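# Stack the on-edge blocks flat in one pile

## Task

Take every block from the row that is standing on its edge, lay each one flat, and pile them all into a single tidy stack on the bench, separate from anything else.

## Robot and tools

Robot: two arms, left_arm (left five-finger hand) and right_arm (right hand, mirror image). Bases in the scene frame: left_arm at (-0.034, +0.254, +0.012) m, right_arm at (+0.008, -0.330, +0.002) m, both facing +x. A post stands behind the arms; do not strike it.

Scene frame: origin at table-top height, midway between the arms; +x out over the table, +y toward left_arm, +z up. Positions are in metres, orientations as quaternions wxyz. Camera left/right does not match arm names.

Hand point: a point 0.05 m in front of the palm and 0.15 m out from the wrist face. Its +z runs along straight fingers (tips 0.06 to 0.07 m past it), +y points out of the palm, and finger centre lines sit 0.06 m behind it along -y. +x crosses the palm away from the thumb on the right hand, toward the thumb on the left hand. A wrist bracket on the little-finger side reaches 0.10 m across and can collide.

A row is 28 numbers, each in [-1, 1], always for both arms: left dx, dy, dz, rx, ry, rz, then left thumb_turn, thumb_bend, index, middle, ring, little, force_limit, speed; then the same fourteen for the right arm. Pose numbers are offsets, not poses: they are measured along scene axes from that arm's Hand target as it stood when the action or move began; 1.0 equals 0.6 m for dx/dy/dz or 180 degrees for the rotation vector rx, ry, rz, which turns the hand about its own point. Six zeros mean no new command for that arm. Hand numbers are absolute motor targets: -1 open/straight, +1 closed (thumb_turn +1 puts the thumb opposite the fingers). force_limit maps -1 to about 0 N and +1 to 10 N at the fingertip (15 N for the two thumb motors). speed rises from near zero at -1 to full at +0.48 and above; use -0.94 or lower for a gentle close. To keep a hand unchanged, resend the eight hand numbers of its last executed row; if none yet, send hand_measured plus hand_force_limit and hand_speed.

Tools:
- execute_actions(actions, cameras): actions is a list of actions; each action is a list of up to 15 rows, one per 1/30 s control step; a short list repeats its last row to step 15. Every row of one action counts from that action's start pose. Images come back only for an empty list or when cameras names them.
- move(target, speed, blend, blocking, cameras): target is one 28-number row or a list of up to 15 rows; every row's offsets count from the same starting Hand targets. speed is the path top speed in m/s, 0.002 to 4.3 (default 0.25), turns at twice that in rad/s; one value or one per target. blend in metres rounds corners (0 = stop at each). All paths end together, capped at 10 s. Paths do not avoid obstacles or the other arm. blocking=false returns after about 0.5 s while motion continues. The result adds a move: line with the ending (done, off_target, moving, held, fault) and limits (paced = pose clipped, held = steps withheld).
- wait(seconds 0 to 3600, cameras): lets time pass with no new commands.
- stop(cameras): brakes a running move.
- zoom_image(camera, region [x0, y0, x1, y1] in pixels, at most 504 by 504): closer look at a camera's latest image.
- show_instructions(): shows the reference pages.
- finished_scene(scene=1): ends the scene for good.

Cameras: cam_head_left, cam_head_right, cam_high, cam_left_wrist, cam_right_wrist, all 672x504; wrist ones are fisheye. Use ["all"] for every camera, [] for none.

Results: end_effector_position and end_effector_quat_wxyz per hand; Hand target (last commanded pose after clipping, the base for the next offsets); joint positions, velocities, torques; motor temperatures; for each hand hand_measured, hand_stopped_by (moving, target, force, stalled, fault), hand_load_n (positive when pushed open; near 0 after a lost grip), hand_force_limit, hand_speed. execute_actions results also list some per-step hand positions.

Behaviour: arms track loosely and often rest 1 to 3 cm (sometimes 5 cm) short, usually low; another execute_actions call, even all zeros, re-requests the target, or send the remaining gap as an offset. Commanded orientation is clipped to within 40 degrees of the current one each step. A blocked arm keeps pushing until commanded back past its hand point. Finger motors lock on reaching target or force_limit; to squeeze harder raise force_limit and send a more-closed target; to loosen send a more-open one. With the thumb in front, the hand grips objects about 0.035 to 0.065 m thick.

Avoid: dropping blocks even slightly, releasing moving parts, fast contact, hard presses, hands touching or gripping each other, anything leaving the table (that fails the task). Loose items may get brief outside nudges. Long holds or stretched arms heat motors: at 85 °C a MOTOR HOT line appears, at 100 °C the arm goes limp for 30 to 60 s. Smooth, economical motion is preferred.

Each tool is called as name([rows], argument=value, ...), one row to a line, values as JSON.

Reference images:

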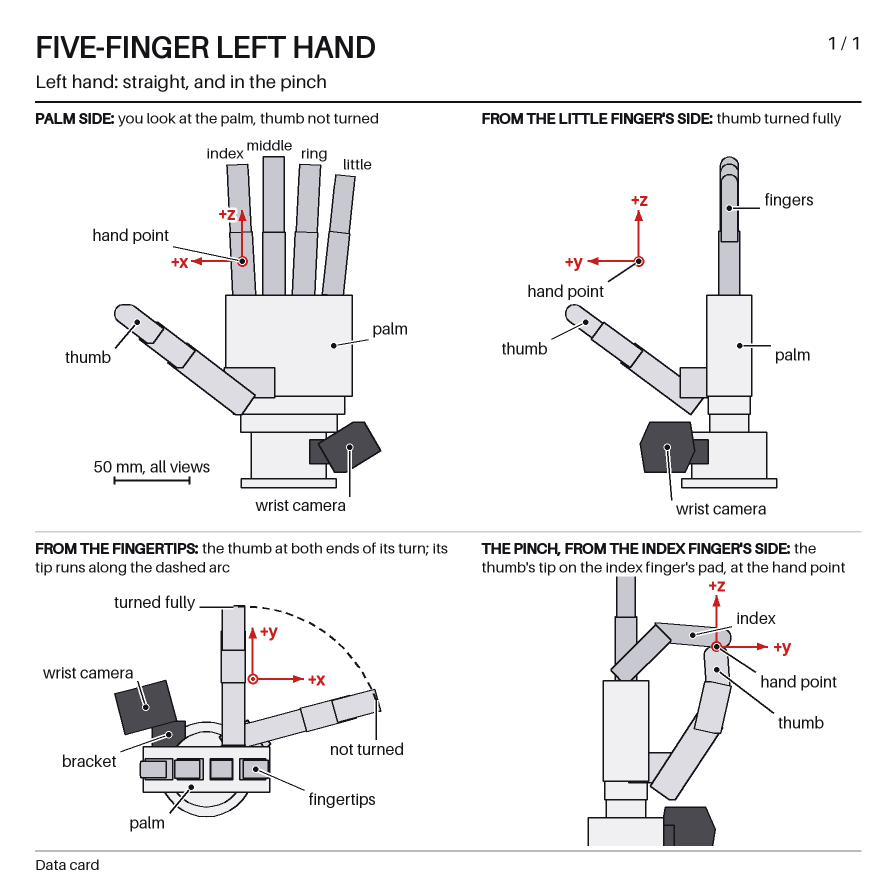

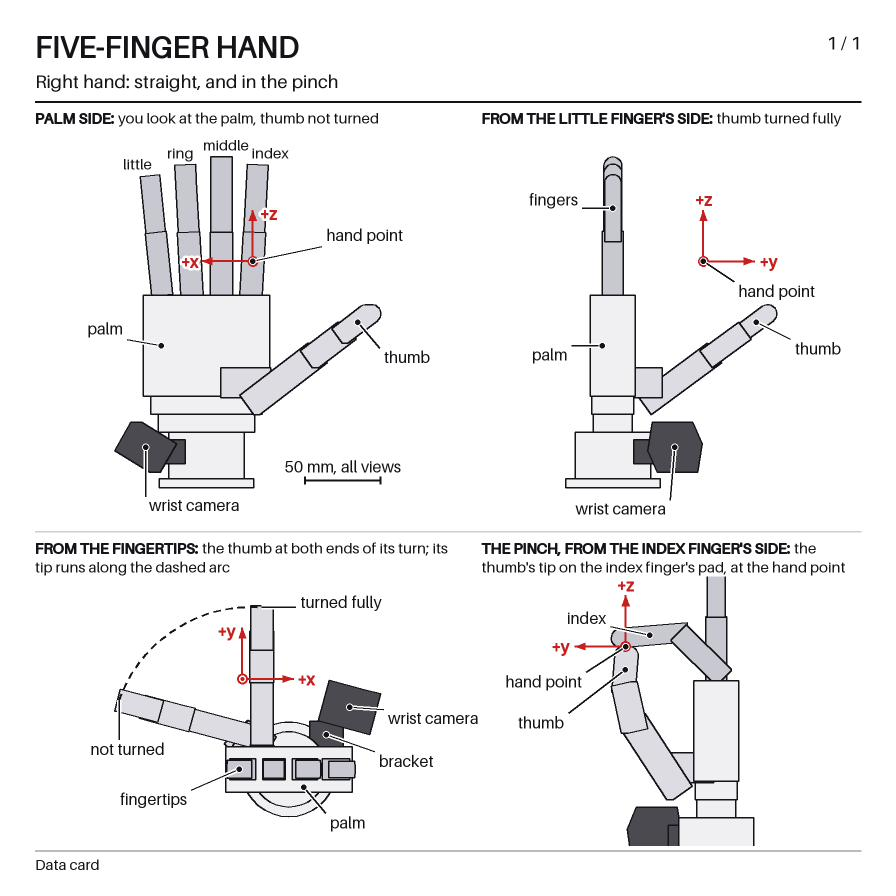

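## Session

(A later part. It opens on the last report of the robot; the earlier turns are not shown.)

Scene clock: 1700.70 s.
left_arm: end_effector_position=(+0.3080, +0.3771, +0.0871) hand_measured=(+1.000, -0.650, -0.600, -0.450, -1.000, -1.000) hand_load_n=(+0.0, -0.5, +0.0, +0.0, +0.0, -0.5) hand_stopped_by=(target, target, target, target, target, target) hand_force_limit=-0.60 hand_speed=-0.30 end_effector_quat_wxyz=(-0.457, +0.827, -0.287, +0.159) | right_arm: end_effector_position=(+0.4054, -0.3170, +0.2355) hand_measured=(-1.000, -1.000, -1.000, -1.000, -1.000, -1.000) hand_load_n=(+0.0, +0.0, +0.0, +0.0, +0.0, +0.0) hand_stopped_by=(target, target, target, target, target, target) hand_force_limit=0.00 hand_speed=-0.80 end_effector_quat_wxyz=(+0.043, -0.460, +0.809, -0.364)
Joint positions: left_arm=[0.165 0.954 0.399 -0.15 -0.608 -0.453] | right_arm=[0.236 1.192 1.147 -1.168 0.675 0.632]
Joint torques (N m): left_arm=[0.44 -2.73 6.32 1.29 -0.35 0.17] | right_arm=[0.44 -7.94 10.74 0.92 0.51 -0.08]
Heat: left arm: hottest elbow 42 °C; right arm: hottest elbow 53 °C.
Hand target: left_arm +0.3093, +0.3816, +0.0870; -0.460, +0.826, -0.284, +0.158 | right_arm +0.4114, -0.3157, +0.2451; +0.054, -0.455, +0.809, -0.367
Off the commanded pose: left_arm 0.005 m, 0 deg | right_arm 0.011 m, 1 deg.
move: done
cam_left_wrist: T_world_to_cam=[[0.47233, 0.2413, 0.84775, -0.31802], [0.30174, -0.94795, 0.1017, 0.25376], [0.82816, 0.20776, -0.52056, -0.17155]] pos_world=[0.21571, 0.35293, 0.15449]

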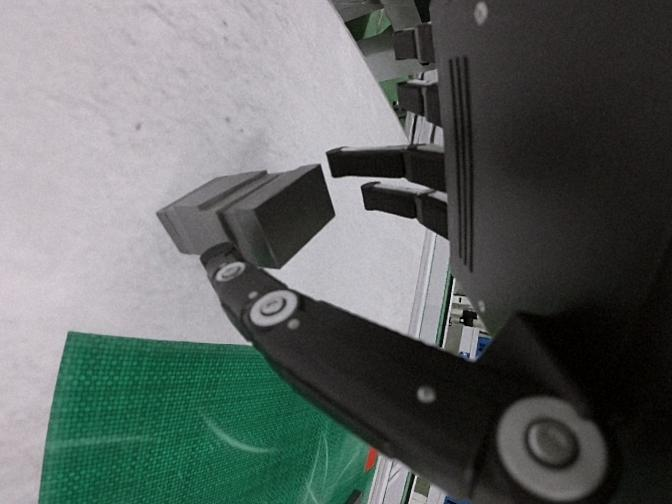

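move([
  [0,0,0,0,0,0,1,-0.5,-0.6,-0.3,-1,-1,-0.85,-0.93,0,0,0,0,0,0,-1,-1,-1,-1,-1,-1,0,-0.8],
  [0,0,0,0,0,0,1,-0.5,-0.6,-0.19,-1,-1,-0.75,-0.93,0,0,0,0,0,0,-1,-1,-1,-1,-1,-1,0,-0.8],
], speed=0.03, cameras=["cam_left_wrist"])

zoom_image(camera="cam_left_wrist", region=[170, 130, 370, 290])

Scene clock: 1705.90 s.
left_arm: end_effector_position=(+0.3080, +0.3769, +0.0870) hand_measured=(+1.000, -0.500, -0.600, -0.190, -1.000, -1.000) hand_load_n=(+0.0, +0.5, +0.0, +0.0, +0.0, +0.0) hand_stopped_by=(target, target, target, target, target, target) hand_force_limit=-0.75 hand_speed=-0.93 end_effector_quat_wxyz=(-0.457, +0.827, -0.287, +0.159) | right_arm: end_effector_position=(+0.4054, -0.3170, +0.2355) hand_measured=(-1.000, -1.000, -1.000, -1.000, -1.000, -1.000) hand_load_n=(+0.0, +0.0, +0.0, +0.0, +0.5, +0.0) hand_stopped_by=(target, target, target, target, target, target) hand_force_limit=0.00 hand_speed=-0.80 end_effector_quat_wxyz=(+0.043, -0.460, +0.809, -0.364)
Joint positions: left_arm=[0.165 0.954 0.399 -0.15 -0.607 -0.452] | right_arm=[0.236 1.192 1.147 -1.168 0.675 0.632]
Joint torques (N m): left_arm=[0.44 -2.73 6.31 1.31 -0.38 0.16] | right_arm=[0.38 -7.88 10.74 0.92 0.51 -0.08]
Heat: left arm: hottest elbow 41 °C; right arm: hottest elbow 53 °C.
Hand target: left_arm +0.3093, +0.3816, +0.0870; -0.460, +0.826, -0.284, +0.158 | right_arm +0.4114, -0.3157, +0.2451; +0.054, -0.455, +0.809, -0.367
Off the commanded pose: left_arm 0.005 m, 0 deg | right_arm 0.011 m, 1 deg.
move: done
cam_left_wrist: T_world_to_cam=[[0.47297, 0.24087, 0.84752, -0.31794], [0.30079, -0.94826, 0.10164, 0.25406], [0.82814, 0.20686, -0.52095, -0.1713]] pos_world=[0.21582, 0.35293, 0.15439]

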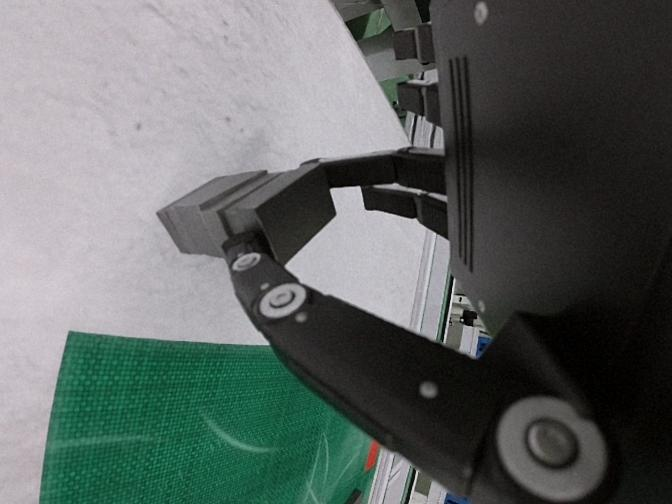

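Scaled by 2.520 from the camera's image (finer frame: 960x720).

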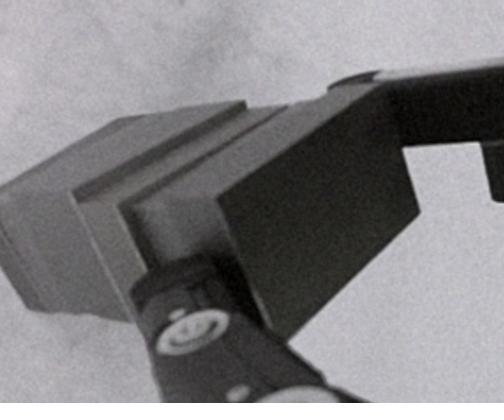

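move([
  [0,0,0,0,0,0,1,-0.5,-0.6,-0.13,-1,-1,-0.65,-0.94,0,0,0,0,0,0,-1,-1,-1,-1,-1,-1,0,-0.8],
], speed=0.03, cameras=["cam_left_wrist"])

zoom_image(camera="cam_left_wrist", region=[170, 130, 370, 290])

Scene clock: 1706.97 s.
left_arm: end_effector_position=(+0.3080, +0.3769, +0.0870) hand_measured=(+1.000, -0.500, -0.600, -0.158, -1.000, -1.000) hand_load_n=(+0.0, +0.5, -0.5, +1.0, -0.5, +0.0) hand_stopped_by=(target, target, target, force, target, target) hand_force_limit=-0.65 hand_speed=-0.94 end_effector_quat_wxyz=(-0.457, +0.827, -0.287, +0.159) | right_arm: end_effector_position=(+0.4054, -0.3170, +0.2355) hand_measured=(-1.000, -1.000, -1.000, -1.000, -1.000, -1.000) hand_load_n=(+0.0, +0.0, +0.0, +0.0, +0.0, +0.0) hand_stopped_by=(target, target, target, target, target, target) hand_force_limit=0.00 hand_speed=-0.80 end_effector_quat_wxyz=(+0.043, -0.460, +0.809, -0.364)
Joint positions: left_arm=[0.165 0.954 0.399 -0.15 -0.607 -0.452] | right_arm=[0.236 1.192 1.147 -1.168 0.675 0.632]
Joint torques (N m): left_arm=[0.44 -2.78 6.32 1.31 -0.38 0.16] | right_arm=[0.44 -7.88 10.74 0.94 0.51 -0.08]
Heat: left arm: hottest elbow 41 °C; right arm: hottest elbow 53 °C.
Hand target: left_arm +0.3093, +0.3816, +0.0870; -0.460, +0.826, -0.284, +0.158 | right_arm +0.4114, -0.3157, +0.2451; +0.054, -0.455, +0.809, -0.367
Off the commanded pose: left_arm 0.005 m, 0 deg | right_arm 0.011 m, 1 deg.
move: done
cam_left_wrist: T_world_to_cam=[[0.47297, 0.24087, 0.84752, -0.31794], [0.30079, -0.94826, 0.10164, 0.25406], [0.82814, 0.20686, -0.52095, -0.1713]] pos_world=[0.21582, 0.35293, 0.15439]

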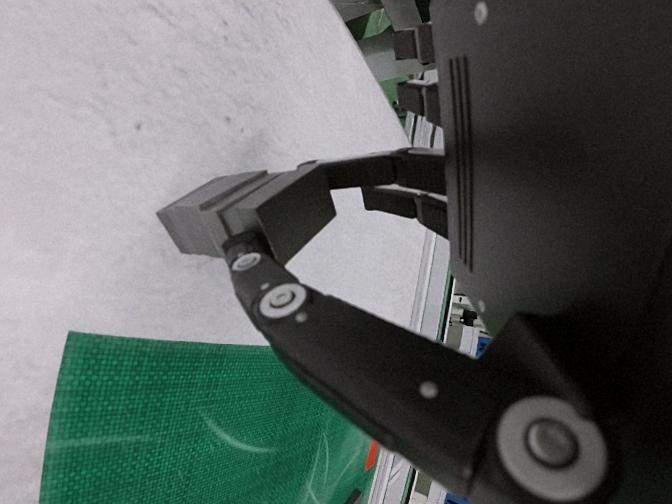

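Scaled by 2.520 from the camera's image (finer frame: 960x720).

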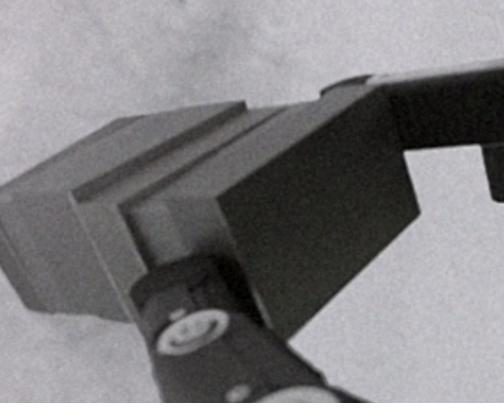

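move([
  [0,0,0,0,0,0,1,-0.5,-0.6,-0.14,-1,-1,-0.45,-0.94,0,0,0,0,0,0,-1,-1,-1,-1,-1,-1,0,-0.8],
], speed=0.03, cameras=["cam_left_wrist"])

zoom_image(camera="cam_left_wrist", region=[170, 130, 370, 290])

Scene clock: 1708.40 s.
left_arm: end_effector_position=(+0.3080, +0.3769, +0.0870) hand_measured=(+1.000, -0.500, -0.600, -0.140, -1.000, -1.000) hand_load_n=(+0.0, +0.5, +0.0, +1.5, +0.0, +0.0) hand_stopped_by=(target, target, target, target, target, target) hand_force_limit=-0.45 hand_speed=-0.94 end_effector_quat_wxyz=(-0.457, +0.827, -0.287, +0.159) | right_arm: end_effector_position=(+0.4054, -0.3170, +0.2355) hand_measured=(-1.000, -1.000, -1.000, -1.000, -1.000, -1.000) hand_load_n=(+0.0, +0.0, +0.0, +0.0, +0.0, +0.0) hand_stopped_by=(target, target, target, target, target, target) hand_force_limit=0.00 hand_speed=-0.80 end_effector_quat_wxyz=(+0.043, -0.460, +0.809, -0.364)
Joint positions: left_arm=[0.165 0.954 0.399 -0.15 -0.607 -0.452] | right_arm=[0.236 1.192 1.147 -1.168 0.675 0.632]
Joint torques (N m): left_arm=[0.44 -2.78 6.32 1.31 -0.38 0.16] | right_arm=[0.44 -7.88 10.74 0.94 0.51 -0.08]
Heat: left arm: hottest elbow 41 °C; right arm: hottest elbow 53 °C.
Hand target: left_arm +0.3093, +0.3816, +0.0870; -0.460, +0.826, -0.284, +0.158 | right_arm +0.4114, -0.3157, +0.2451; +0.054, -0.455, +0.809, -0.367
Off the commanded pose: left_arm 0.005 m, 0 deg | right_arm 0.011 m, 1 deg.
move: done
cam_left_wrist: T_world_to_cam=[[0.47297, 0.24087, 0.84752, -0.31794], [0.30079, -0.94826, 0.10164, 0.25406], [0.82814, 0.20686, -0.52095, -0.1713]] pos_world=[0.21582, 0.35293, 0.15439]

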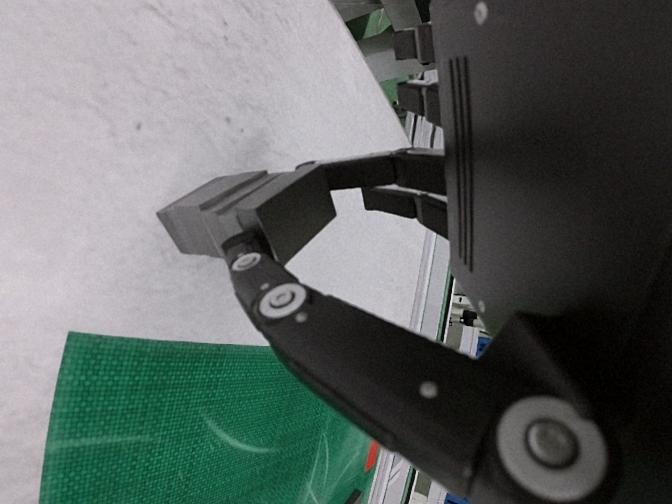

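Scaled by 2.520 from the camera's image (finer frame: 960x720).

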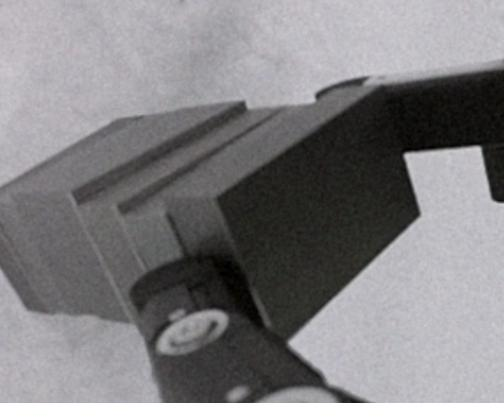

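move([
  [0,0,0,0,0,0,1,-0.62,-0.6,-0.35,-1,-1,-0.6,-0.8,0,0,0,0,0,0,-1,-1,-1,-1,-1,-1,0,-0.8],
  [0.004,0.002,0.09,0,0,0,1,-0.62,-0.6,-0.4,-1,-1,-0.6,-0.8,0,0,0,0,0,0,-1,-1,-1,-1,-1,-1,0,-0.8],
], speed=0.05)

move([
  [0,0,0.005,0,0,0,-1,-1,1,-0.6,-1,-1,-0.6,-0.3,0,0,0,0,0,0,-1,-1,-1,-1,-1,-1,0,-0.8],
  [0.024,-0.03,0.01,0.1555,0.1957,-0.0073,-1,-1,1,-0.6,-1,-1,-0.6,-0.3,0,0,0,0,0,0,-1,-1,-1,-1,-1,-1,0,-0.8],
], speed=0.12, cameras=["cam_left_wrist"])

zoom_image(camera="cam_left_wrist", region=[180, 200, 330, 360])

Scene clock: 1712.70 s.
left_arm: end_effector_position=(+0.2983, +0.3761, +0.1150) hand_measured=(+1.000, -0.620, -0.600, -0.400, -1.000, -1.000) hand_load_n=(+0.0, +0.0, +0.0, +0.0, +0.0, +0.0) hand_stopped_by=(target, target, target, target, target, target) hand_force_limit=-0.60 hand_speed=-0.80 end_effector_quat_wxyz=(-0.449, +0.831, -0.296, +0.143) | right_arm: end_effector_position=(+0.4054, -0.3170, +0.2355) hand_measured=(-1.000, -1.000, -1.000, -1.000, -1.000, -1.000) hand_load_n=(+0.0, +0.0, +0.0, +0.0, +0.0, +0.0) hand_stopped_by=(target, target, target, target, target, target) hand_force_limit=0.00 hand_speed=-0.80 end_effector_quat_wxyz=(+0.043, -0.460, +0.809, -0.364)
Joint positions: left_arm=[0.168 0.875 0.464 -0.332 -0.606 -0.449] | right_arm=[0.236 1.192 1.147 -1.168 0.675 0.632]
Joint torques (N m): left_arm=[0.44 -3.72 9.94 0.4 -0.36 0.17] | right_arm=[0.44 -7.88 10.74 0.94 0.51 -0.08]
Heat: left arm: hottest elbow 41 °C; right arm: hottest elbow 53 °C.
Hand target: left_arm +0.3117, +0.3828, +0.1410; -0.460, +0.826, -0.284, +0.158 | right_arm +0.4114, -0.3157, +0.2451; +0.054, -0.455, +0.809, -0.367
Off the commanded pose: left_arm 0.030 m, 3 deg | right_arm 0.011 m, 1 deg.
move: off_target (left_arm); target 2's new numbers were sent with left_arm's hand 0.030 m and 3 deg from that target

Scene clock: 1718.20 s.
left_arm: end_effector_position=(+0.3096, +0.3704, +0.1339) hand_measured=(-1.000, -1.000, +1.000, -0.600, -1.000, -1.000) hand_load_n=(+0.0, +0.0, +0.0, +0.0, +0.0, +0.0) hand_stopped_by=(target, target, target, target, target, target) hand_force_limit=-0.60 hand_speed=-0.30 end_effector_quat_wxyz=(-0.527, +0.698, -0.451, -0.176) | right_arm: end_effector_position=(+0.4054, -0.3170, +0.2355) hand_measured=(-1.000, -1.000, -1.000, -1.000, -1.000, -1.000) hand_load_n=(+0.0, +0.0, +0.0, +0.0, +0.0, +0.0) hand_stopped_by=(target, target, target, target, target, target) hand_force_limit=0.00 hand_speed=-0.80 end_effector_quat_wxyz=(+0.043, -0.460, +0.809, -0.364)
Joint positions: left_arm=[-0.12 1.287 0.769 -0.752 -1.159 -0.349] | right_arm=[0.236 1.192 1.147 -1.168 0.675 0.632]
Joint torques (N m): left_arm=[-1.49 -6.89 8.83 -0.39 -1.09 0.09] | right_arm=[0.44 -7.88 10.74 0.92 0.51 -0.08]
Heat: left arm: hottest elbow 42 °C; right arm: hottest elbow 53 °C.
Hand target: left_arm +0.3262, +0.3648, +0.1470; -0.534, +0.698, -0.447, -0.164 | right_arm +0.4114, -0.3157, +0.2451; +0.054, -0.455, +0.809, -0.367
Off the commanded pose: left_arm 0.022 m, 2 deg | right_arm 0.011 m, 1 deg.
move: off_target (left_arm)
cam_left_wrist: T_world_to_cam=[[0.90222, -0.10094, 0.4193, -0.30583], [0.14497, -0.84467, -0.51528, 0.33511], [0.40618, 0.52568, -0.74745, -0.10392]] pos_world=[0.26955, 0.30682, 0.22323]

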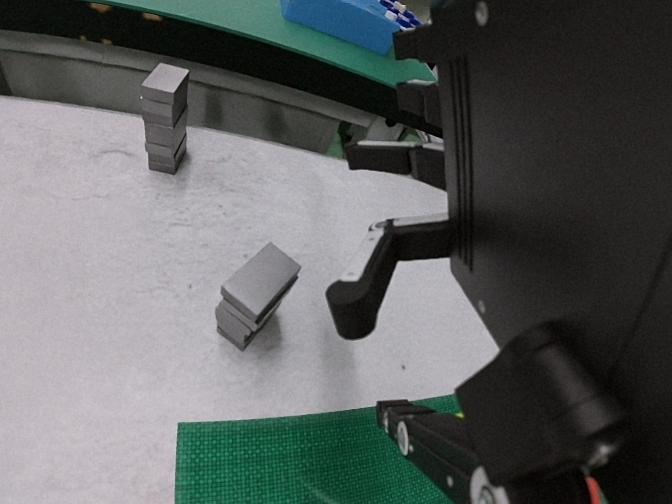

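Scaled by 3.150 from the camera's image (finer frame: 960x720).

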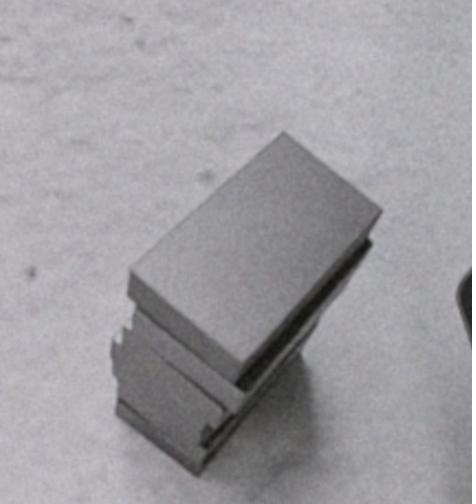

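move([
  [0,0,0.1,0,0,0,-1,-1,1,-0.6,-1,-1,-0.6,-0.3,0,0,0,0,0,0,-1,-1,-1,-1,-1,-1,0,-0.8],
  [-0.1,-0.2,0.15,0,0,0,-1,-1,1,-0.6,-1,-1,-0.6,-0.3,0,0,0,0,0,0,-1,-1,-1,-1,-1,-1,0,-0.8],
], speed=0.15, blend=0.02, cameras=["all"])

zoom_image(camera="cam_high", region=[180, 80, 432, 269])

zoom_image(camera="cam_left_wrist", region=[180, 200, 432, 389])

Scene clock: 1722.73 s.
left_arm: end_effector_position=(+0.2592, +0.2518, +0.2207) hand_measured=(-1.000, -1.000, +1.000, -0.600, -1.000, -1.000) hand_load_n=(+0.0, +0.0, +0.0, +0.0, +0.0, +0.0) hand_stopped_by=(target, target, target, target, target, target) hand_force_limit=-0.60 hand_speed=-0.30 end_effector_quat_wxyz=(-0.517, +0.688, -0.488, -0.148) | right_arm: end_effector_position=(+0.4054, -0.3170, +0.2355) hand_measured=(-1.000, -1.000, -1.000, -1.000, -1.000, -1.000) hand_load_n=(+0.0, +0.0, +0.0, +0.0, +0.0, +0.0) hand_stopped_by=(target, target, target, target, target, target) hand_force_limit=0.00 hand_speed=-0.80 end_effector_quat_wxyz=(+0.043, -0.460, +0.809, -0.364)
Joint positions: left_arm=[-0.511 1.249 0.996 -1.678 -1.104 -1.075] | right_arm=[0.236 1.192 1.147 -1.168 0.675 0.632]
Joint torques (N m): left_arm=[-0.91 -8.06 8.51 -1.37 -0.78 -0.04] | right_arm=[0.38 -7.88 10.74 0.92 0.51 -0.08]
Heat: left arm: hottest elbow 42 °C; right arm: hottest elbow 53 °C.
Hand target: left_arm +0.2661, +0.2449, +0.2370; -0.534, +0.698, -0.447, -0.164 | right_arm +0.4114, -0.3157, +0.2451; +0.054, -0.455, +0.809, -0.367
Off the commanded pose: left_arm 0.019 m, 5 deg | right_arm 0.011 m, 1 deg.
joint sent to its limit (left arm) — joint 4 (wrist pitch), lower limit. The joint targets are off in orientation, not in position.
move: off_target (left_arm)
cam_left_wrist: T_world_to_cam=[[0.89598, -0.16167, 0.41362, -0.29052], [0.06427, -0.87438, -0.48097, 0.30777], [0.43942, 0.45752, -0.77304, 0.05804]] pos_world=[0.21502, 0.19559, 0.31306]

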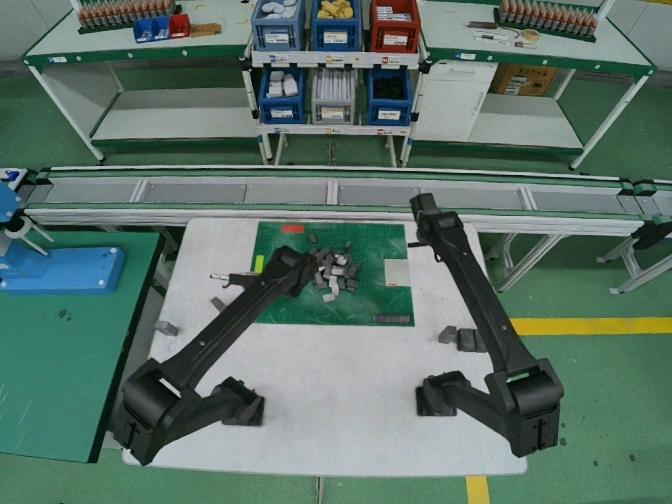

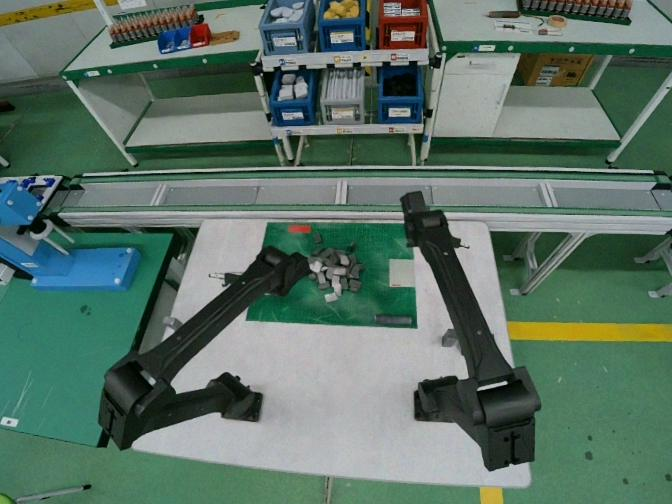

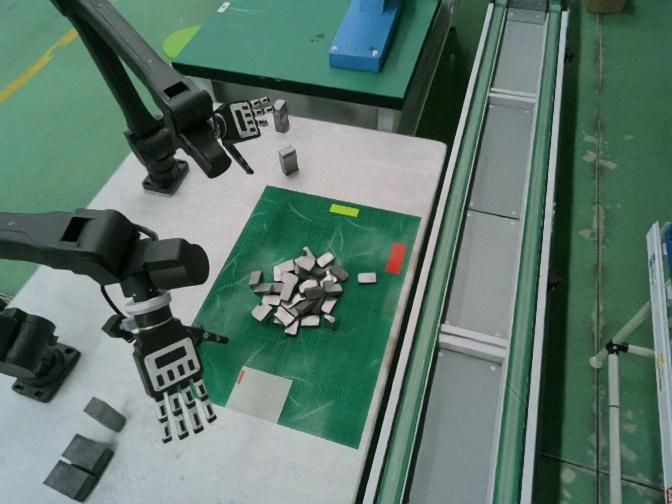

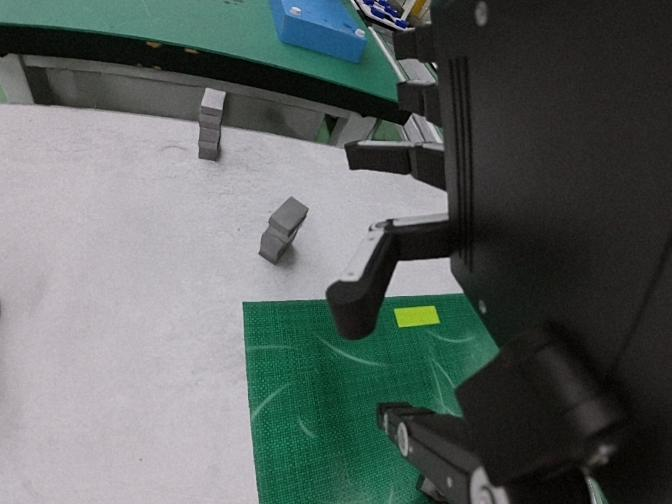

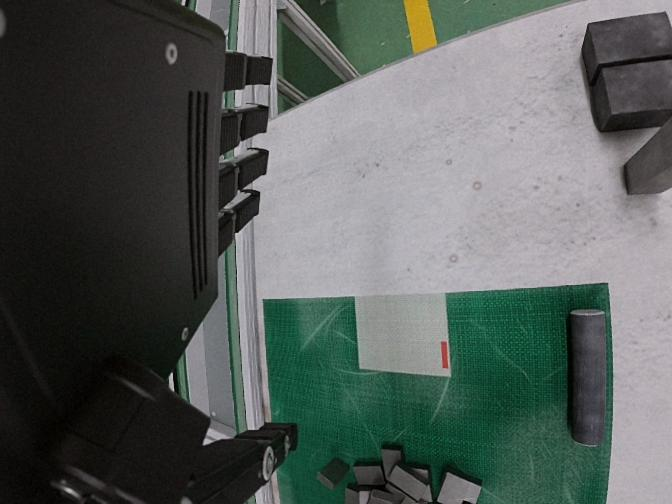

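Scaled by 2.000 from the camera's image (finer frame: 960x720).

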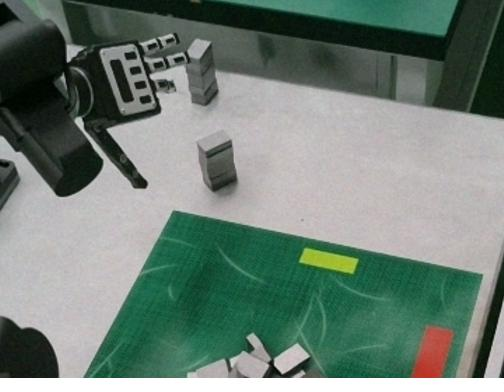

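Scaled by 2.000 from the camera's image (finer frame: 960x720).

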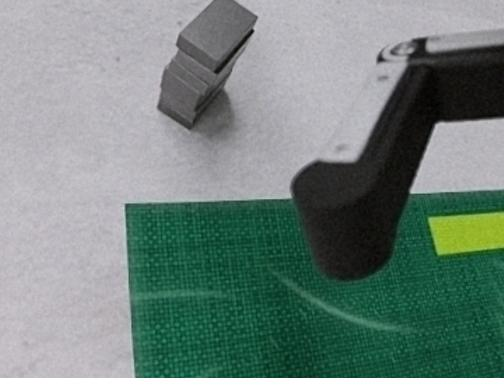

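execute_actions(actions=[], cameras=["cam_high", "cam_head_left", "cam_left_wrist"])

Scene clock: 1724.07 s.
left_arm: end_effector_position=(+0.2592, +0.2518, +0.2207) hand_measured=(-1.000, -1.000, +1.000, -0.600, -1.000, -1.000) hand_load_n=(+0.0, +0.0, +0.0, +0.0, +0.0, +0.0) hand_stopped_by=(target, target, target, target, target, target) hand_force_limit=-0.60 hand_speed=-0.30 end_effector_quat_wxyz=(-0.517, +0.688, -0.487, -0.148) | right_arm: end_effector_position=(+0.4054, -0.3170, +0.2355) hand_measured=(-1.000, -1.000, -1.000, -1.000, -1.000, -1.000) hand_load_n=(+0.0, +0.0, +0.0, +0.0, +0.0, +0.0) hand_stopped_by=(target, target, target, target, target, target) hand_force_limit=0.00 hand_speed=-0.80 end_effector_quat_wxyz=(+0.043, -0.460, +0.809, -0.364)
Joint positions: left_arm=[-0.511 1.249 0.996 -1.678 -1.104 -1.075] | right_arm=[0.236 1.192 1.147 -1.168 0.675 0.632]
Joint velocities: within noise
Joint torques (N m): left_arm=[-0.91 -8.06 8.51 -1.37 -0.78 -0.03] | right_arm=[0.44 -7.88 10.74 0.94 0.51 -0.08]
Motor temperatures (°C): left_arm=[30 31 42 30 32 30] | right_arm=[31 32 53 28 32 30]
Heat: left arm: hottest elbow 42 °C; right arm: hottest elbow 53 °C.
Hand target: left_arm +0.2661, +0.2449, +0.2370; -0.534, +0.698, -0.447, -0.164 | right_arm +0.4114, -0.3157, +0.2451; +0.054, -0.455, +0.809, -0.367
Off the commanded pose: left_arm 0.019 m, 5 deg | right_arm 0.011 m, 1 deg.
camera_calibration:
cam_left_wrist: T_world_to_cam=[[0.89585, -0.16151, 0.41396, -0.29063], [0.06452, -0.87445, -0.4808, 0.30768], [0.43964, 0.45744, -0.77296, 0.05798]] pos_world=[0.21502, 0.19559, 0.31306]
Images, in order (width x height): cam_head_left 672x504, cam_high 672x504, cam_left_wrist 672x504.

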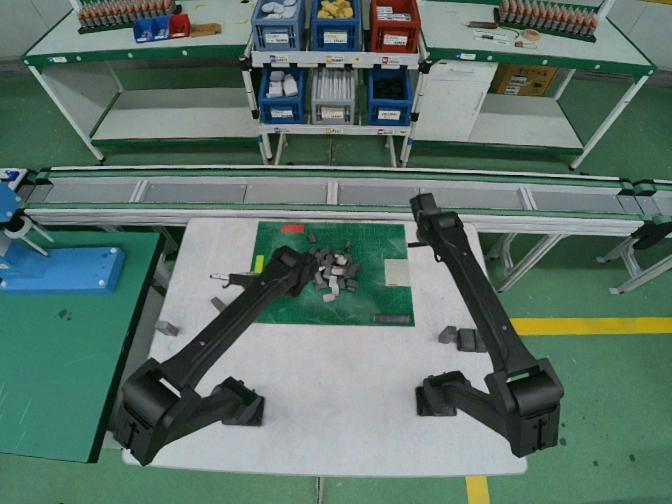

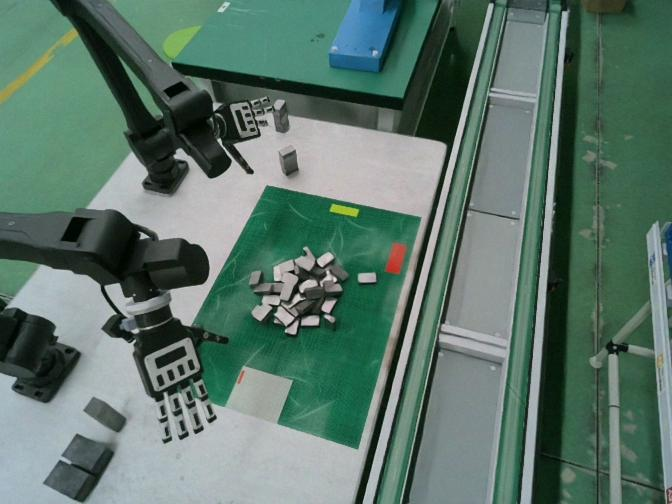

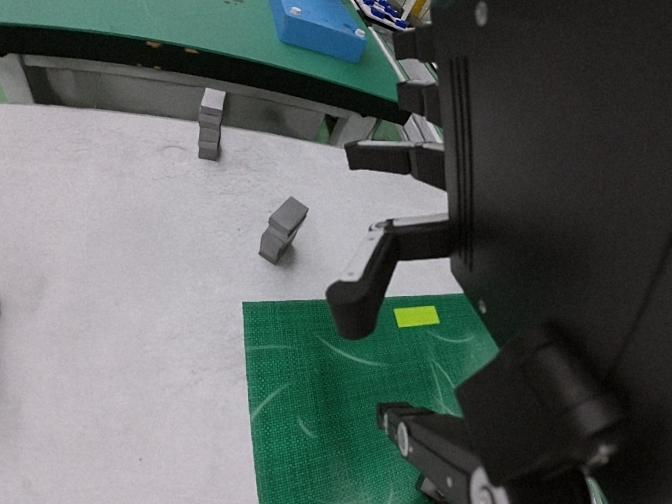

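zoom_image(camera="cam_left_wrist", region=[230, 170, 340, 280])

zoom_image(camera="cam_high", region=[250, 80, 330, 190])

Scaled by 4.582 from the camera's image (finer frame: 960x720).

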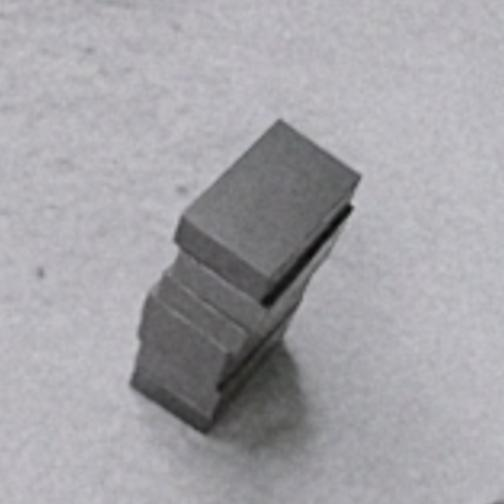

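Scaled by 4.582 from the camera's image (finer frame: 960x720).

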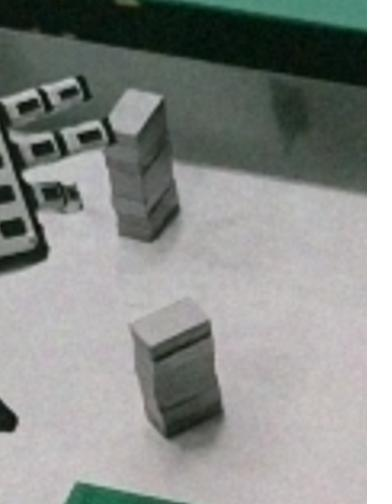

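finished_scene()

The scene is finished: the task was done.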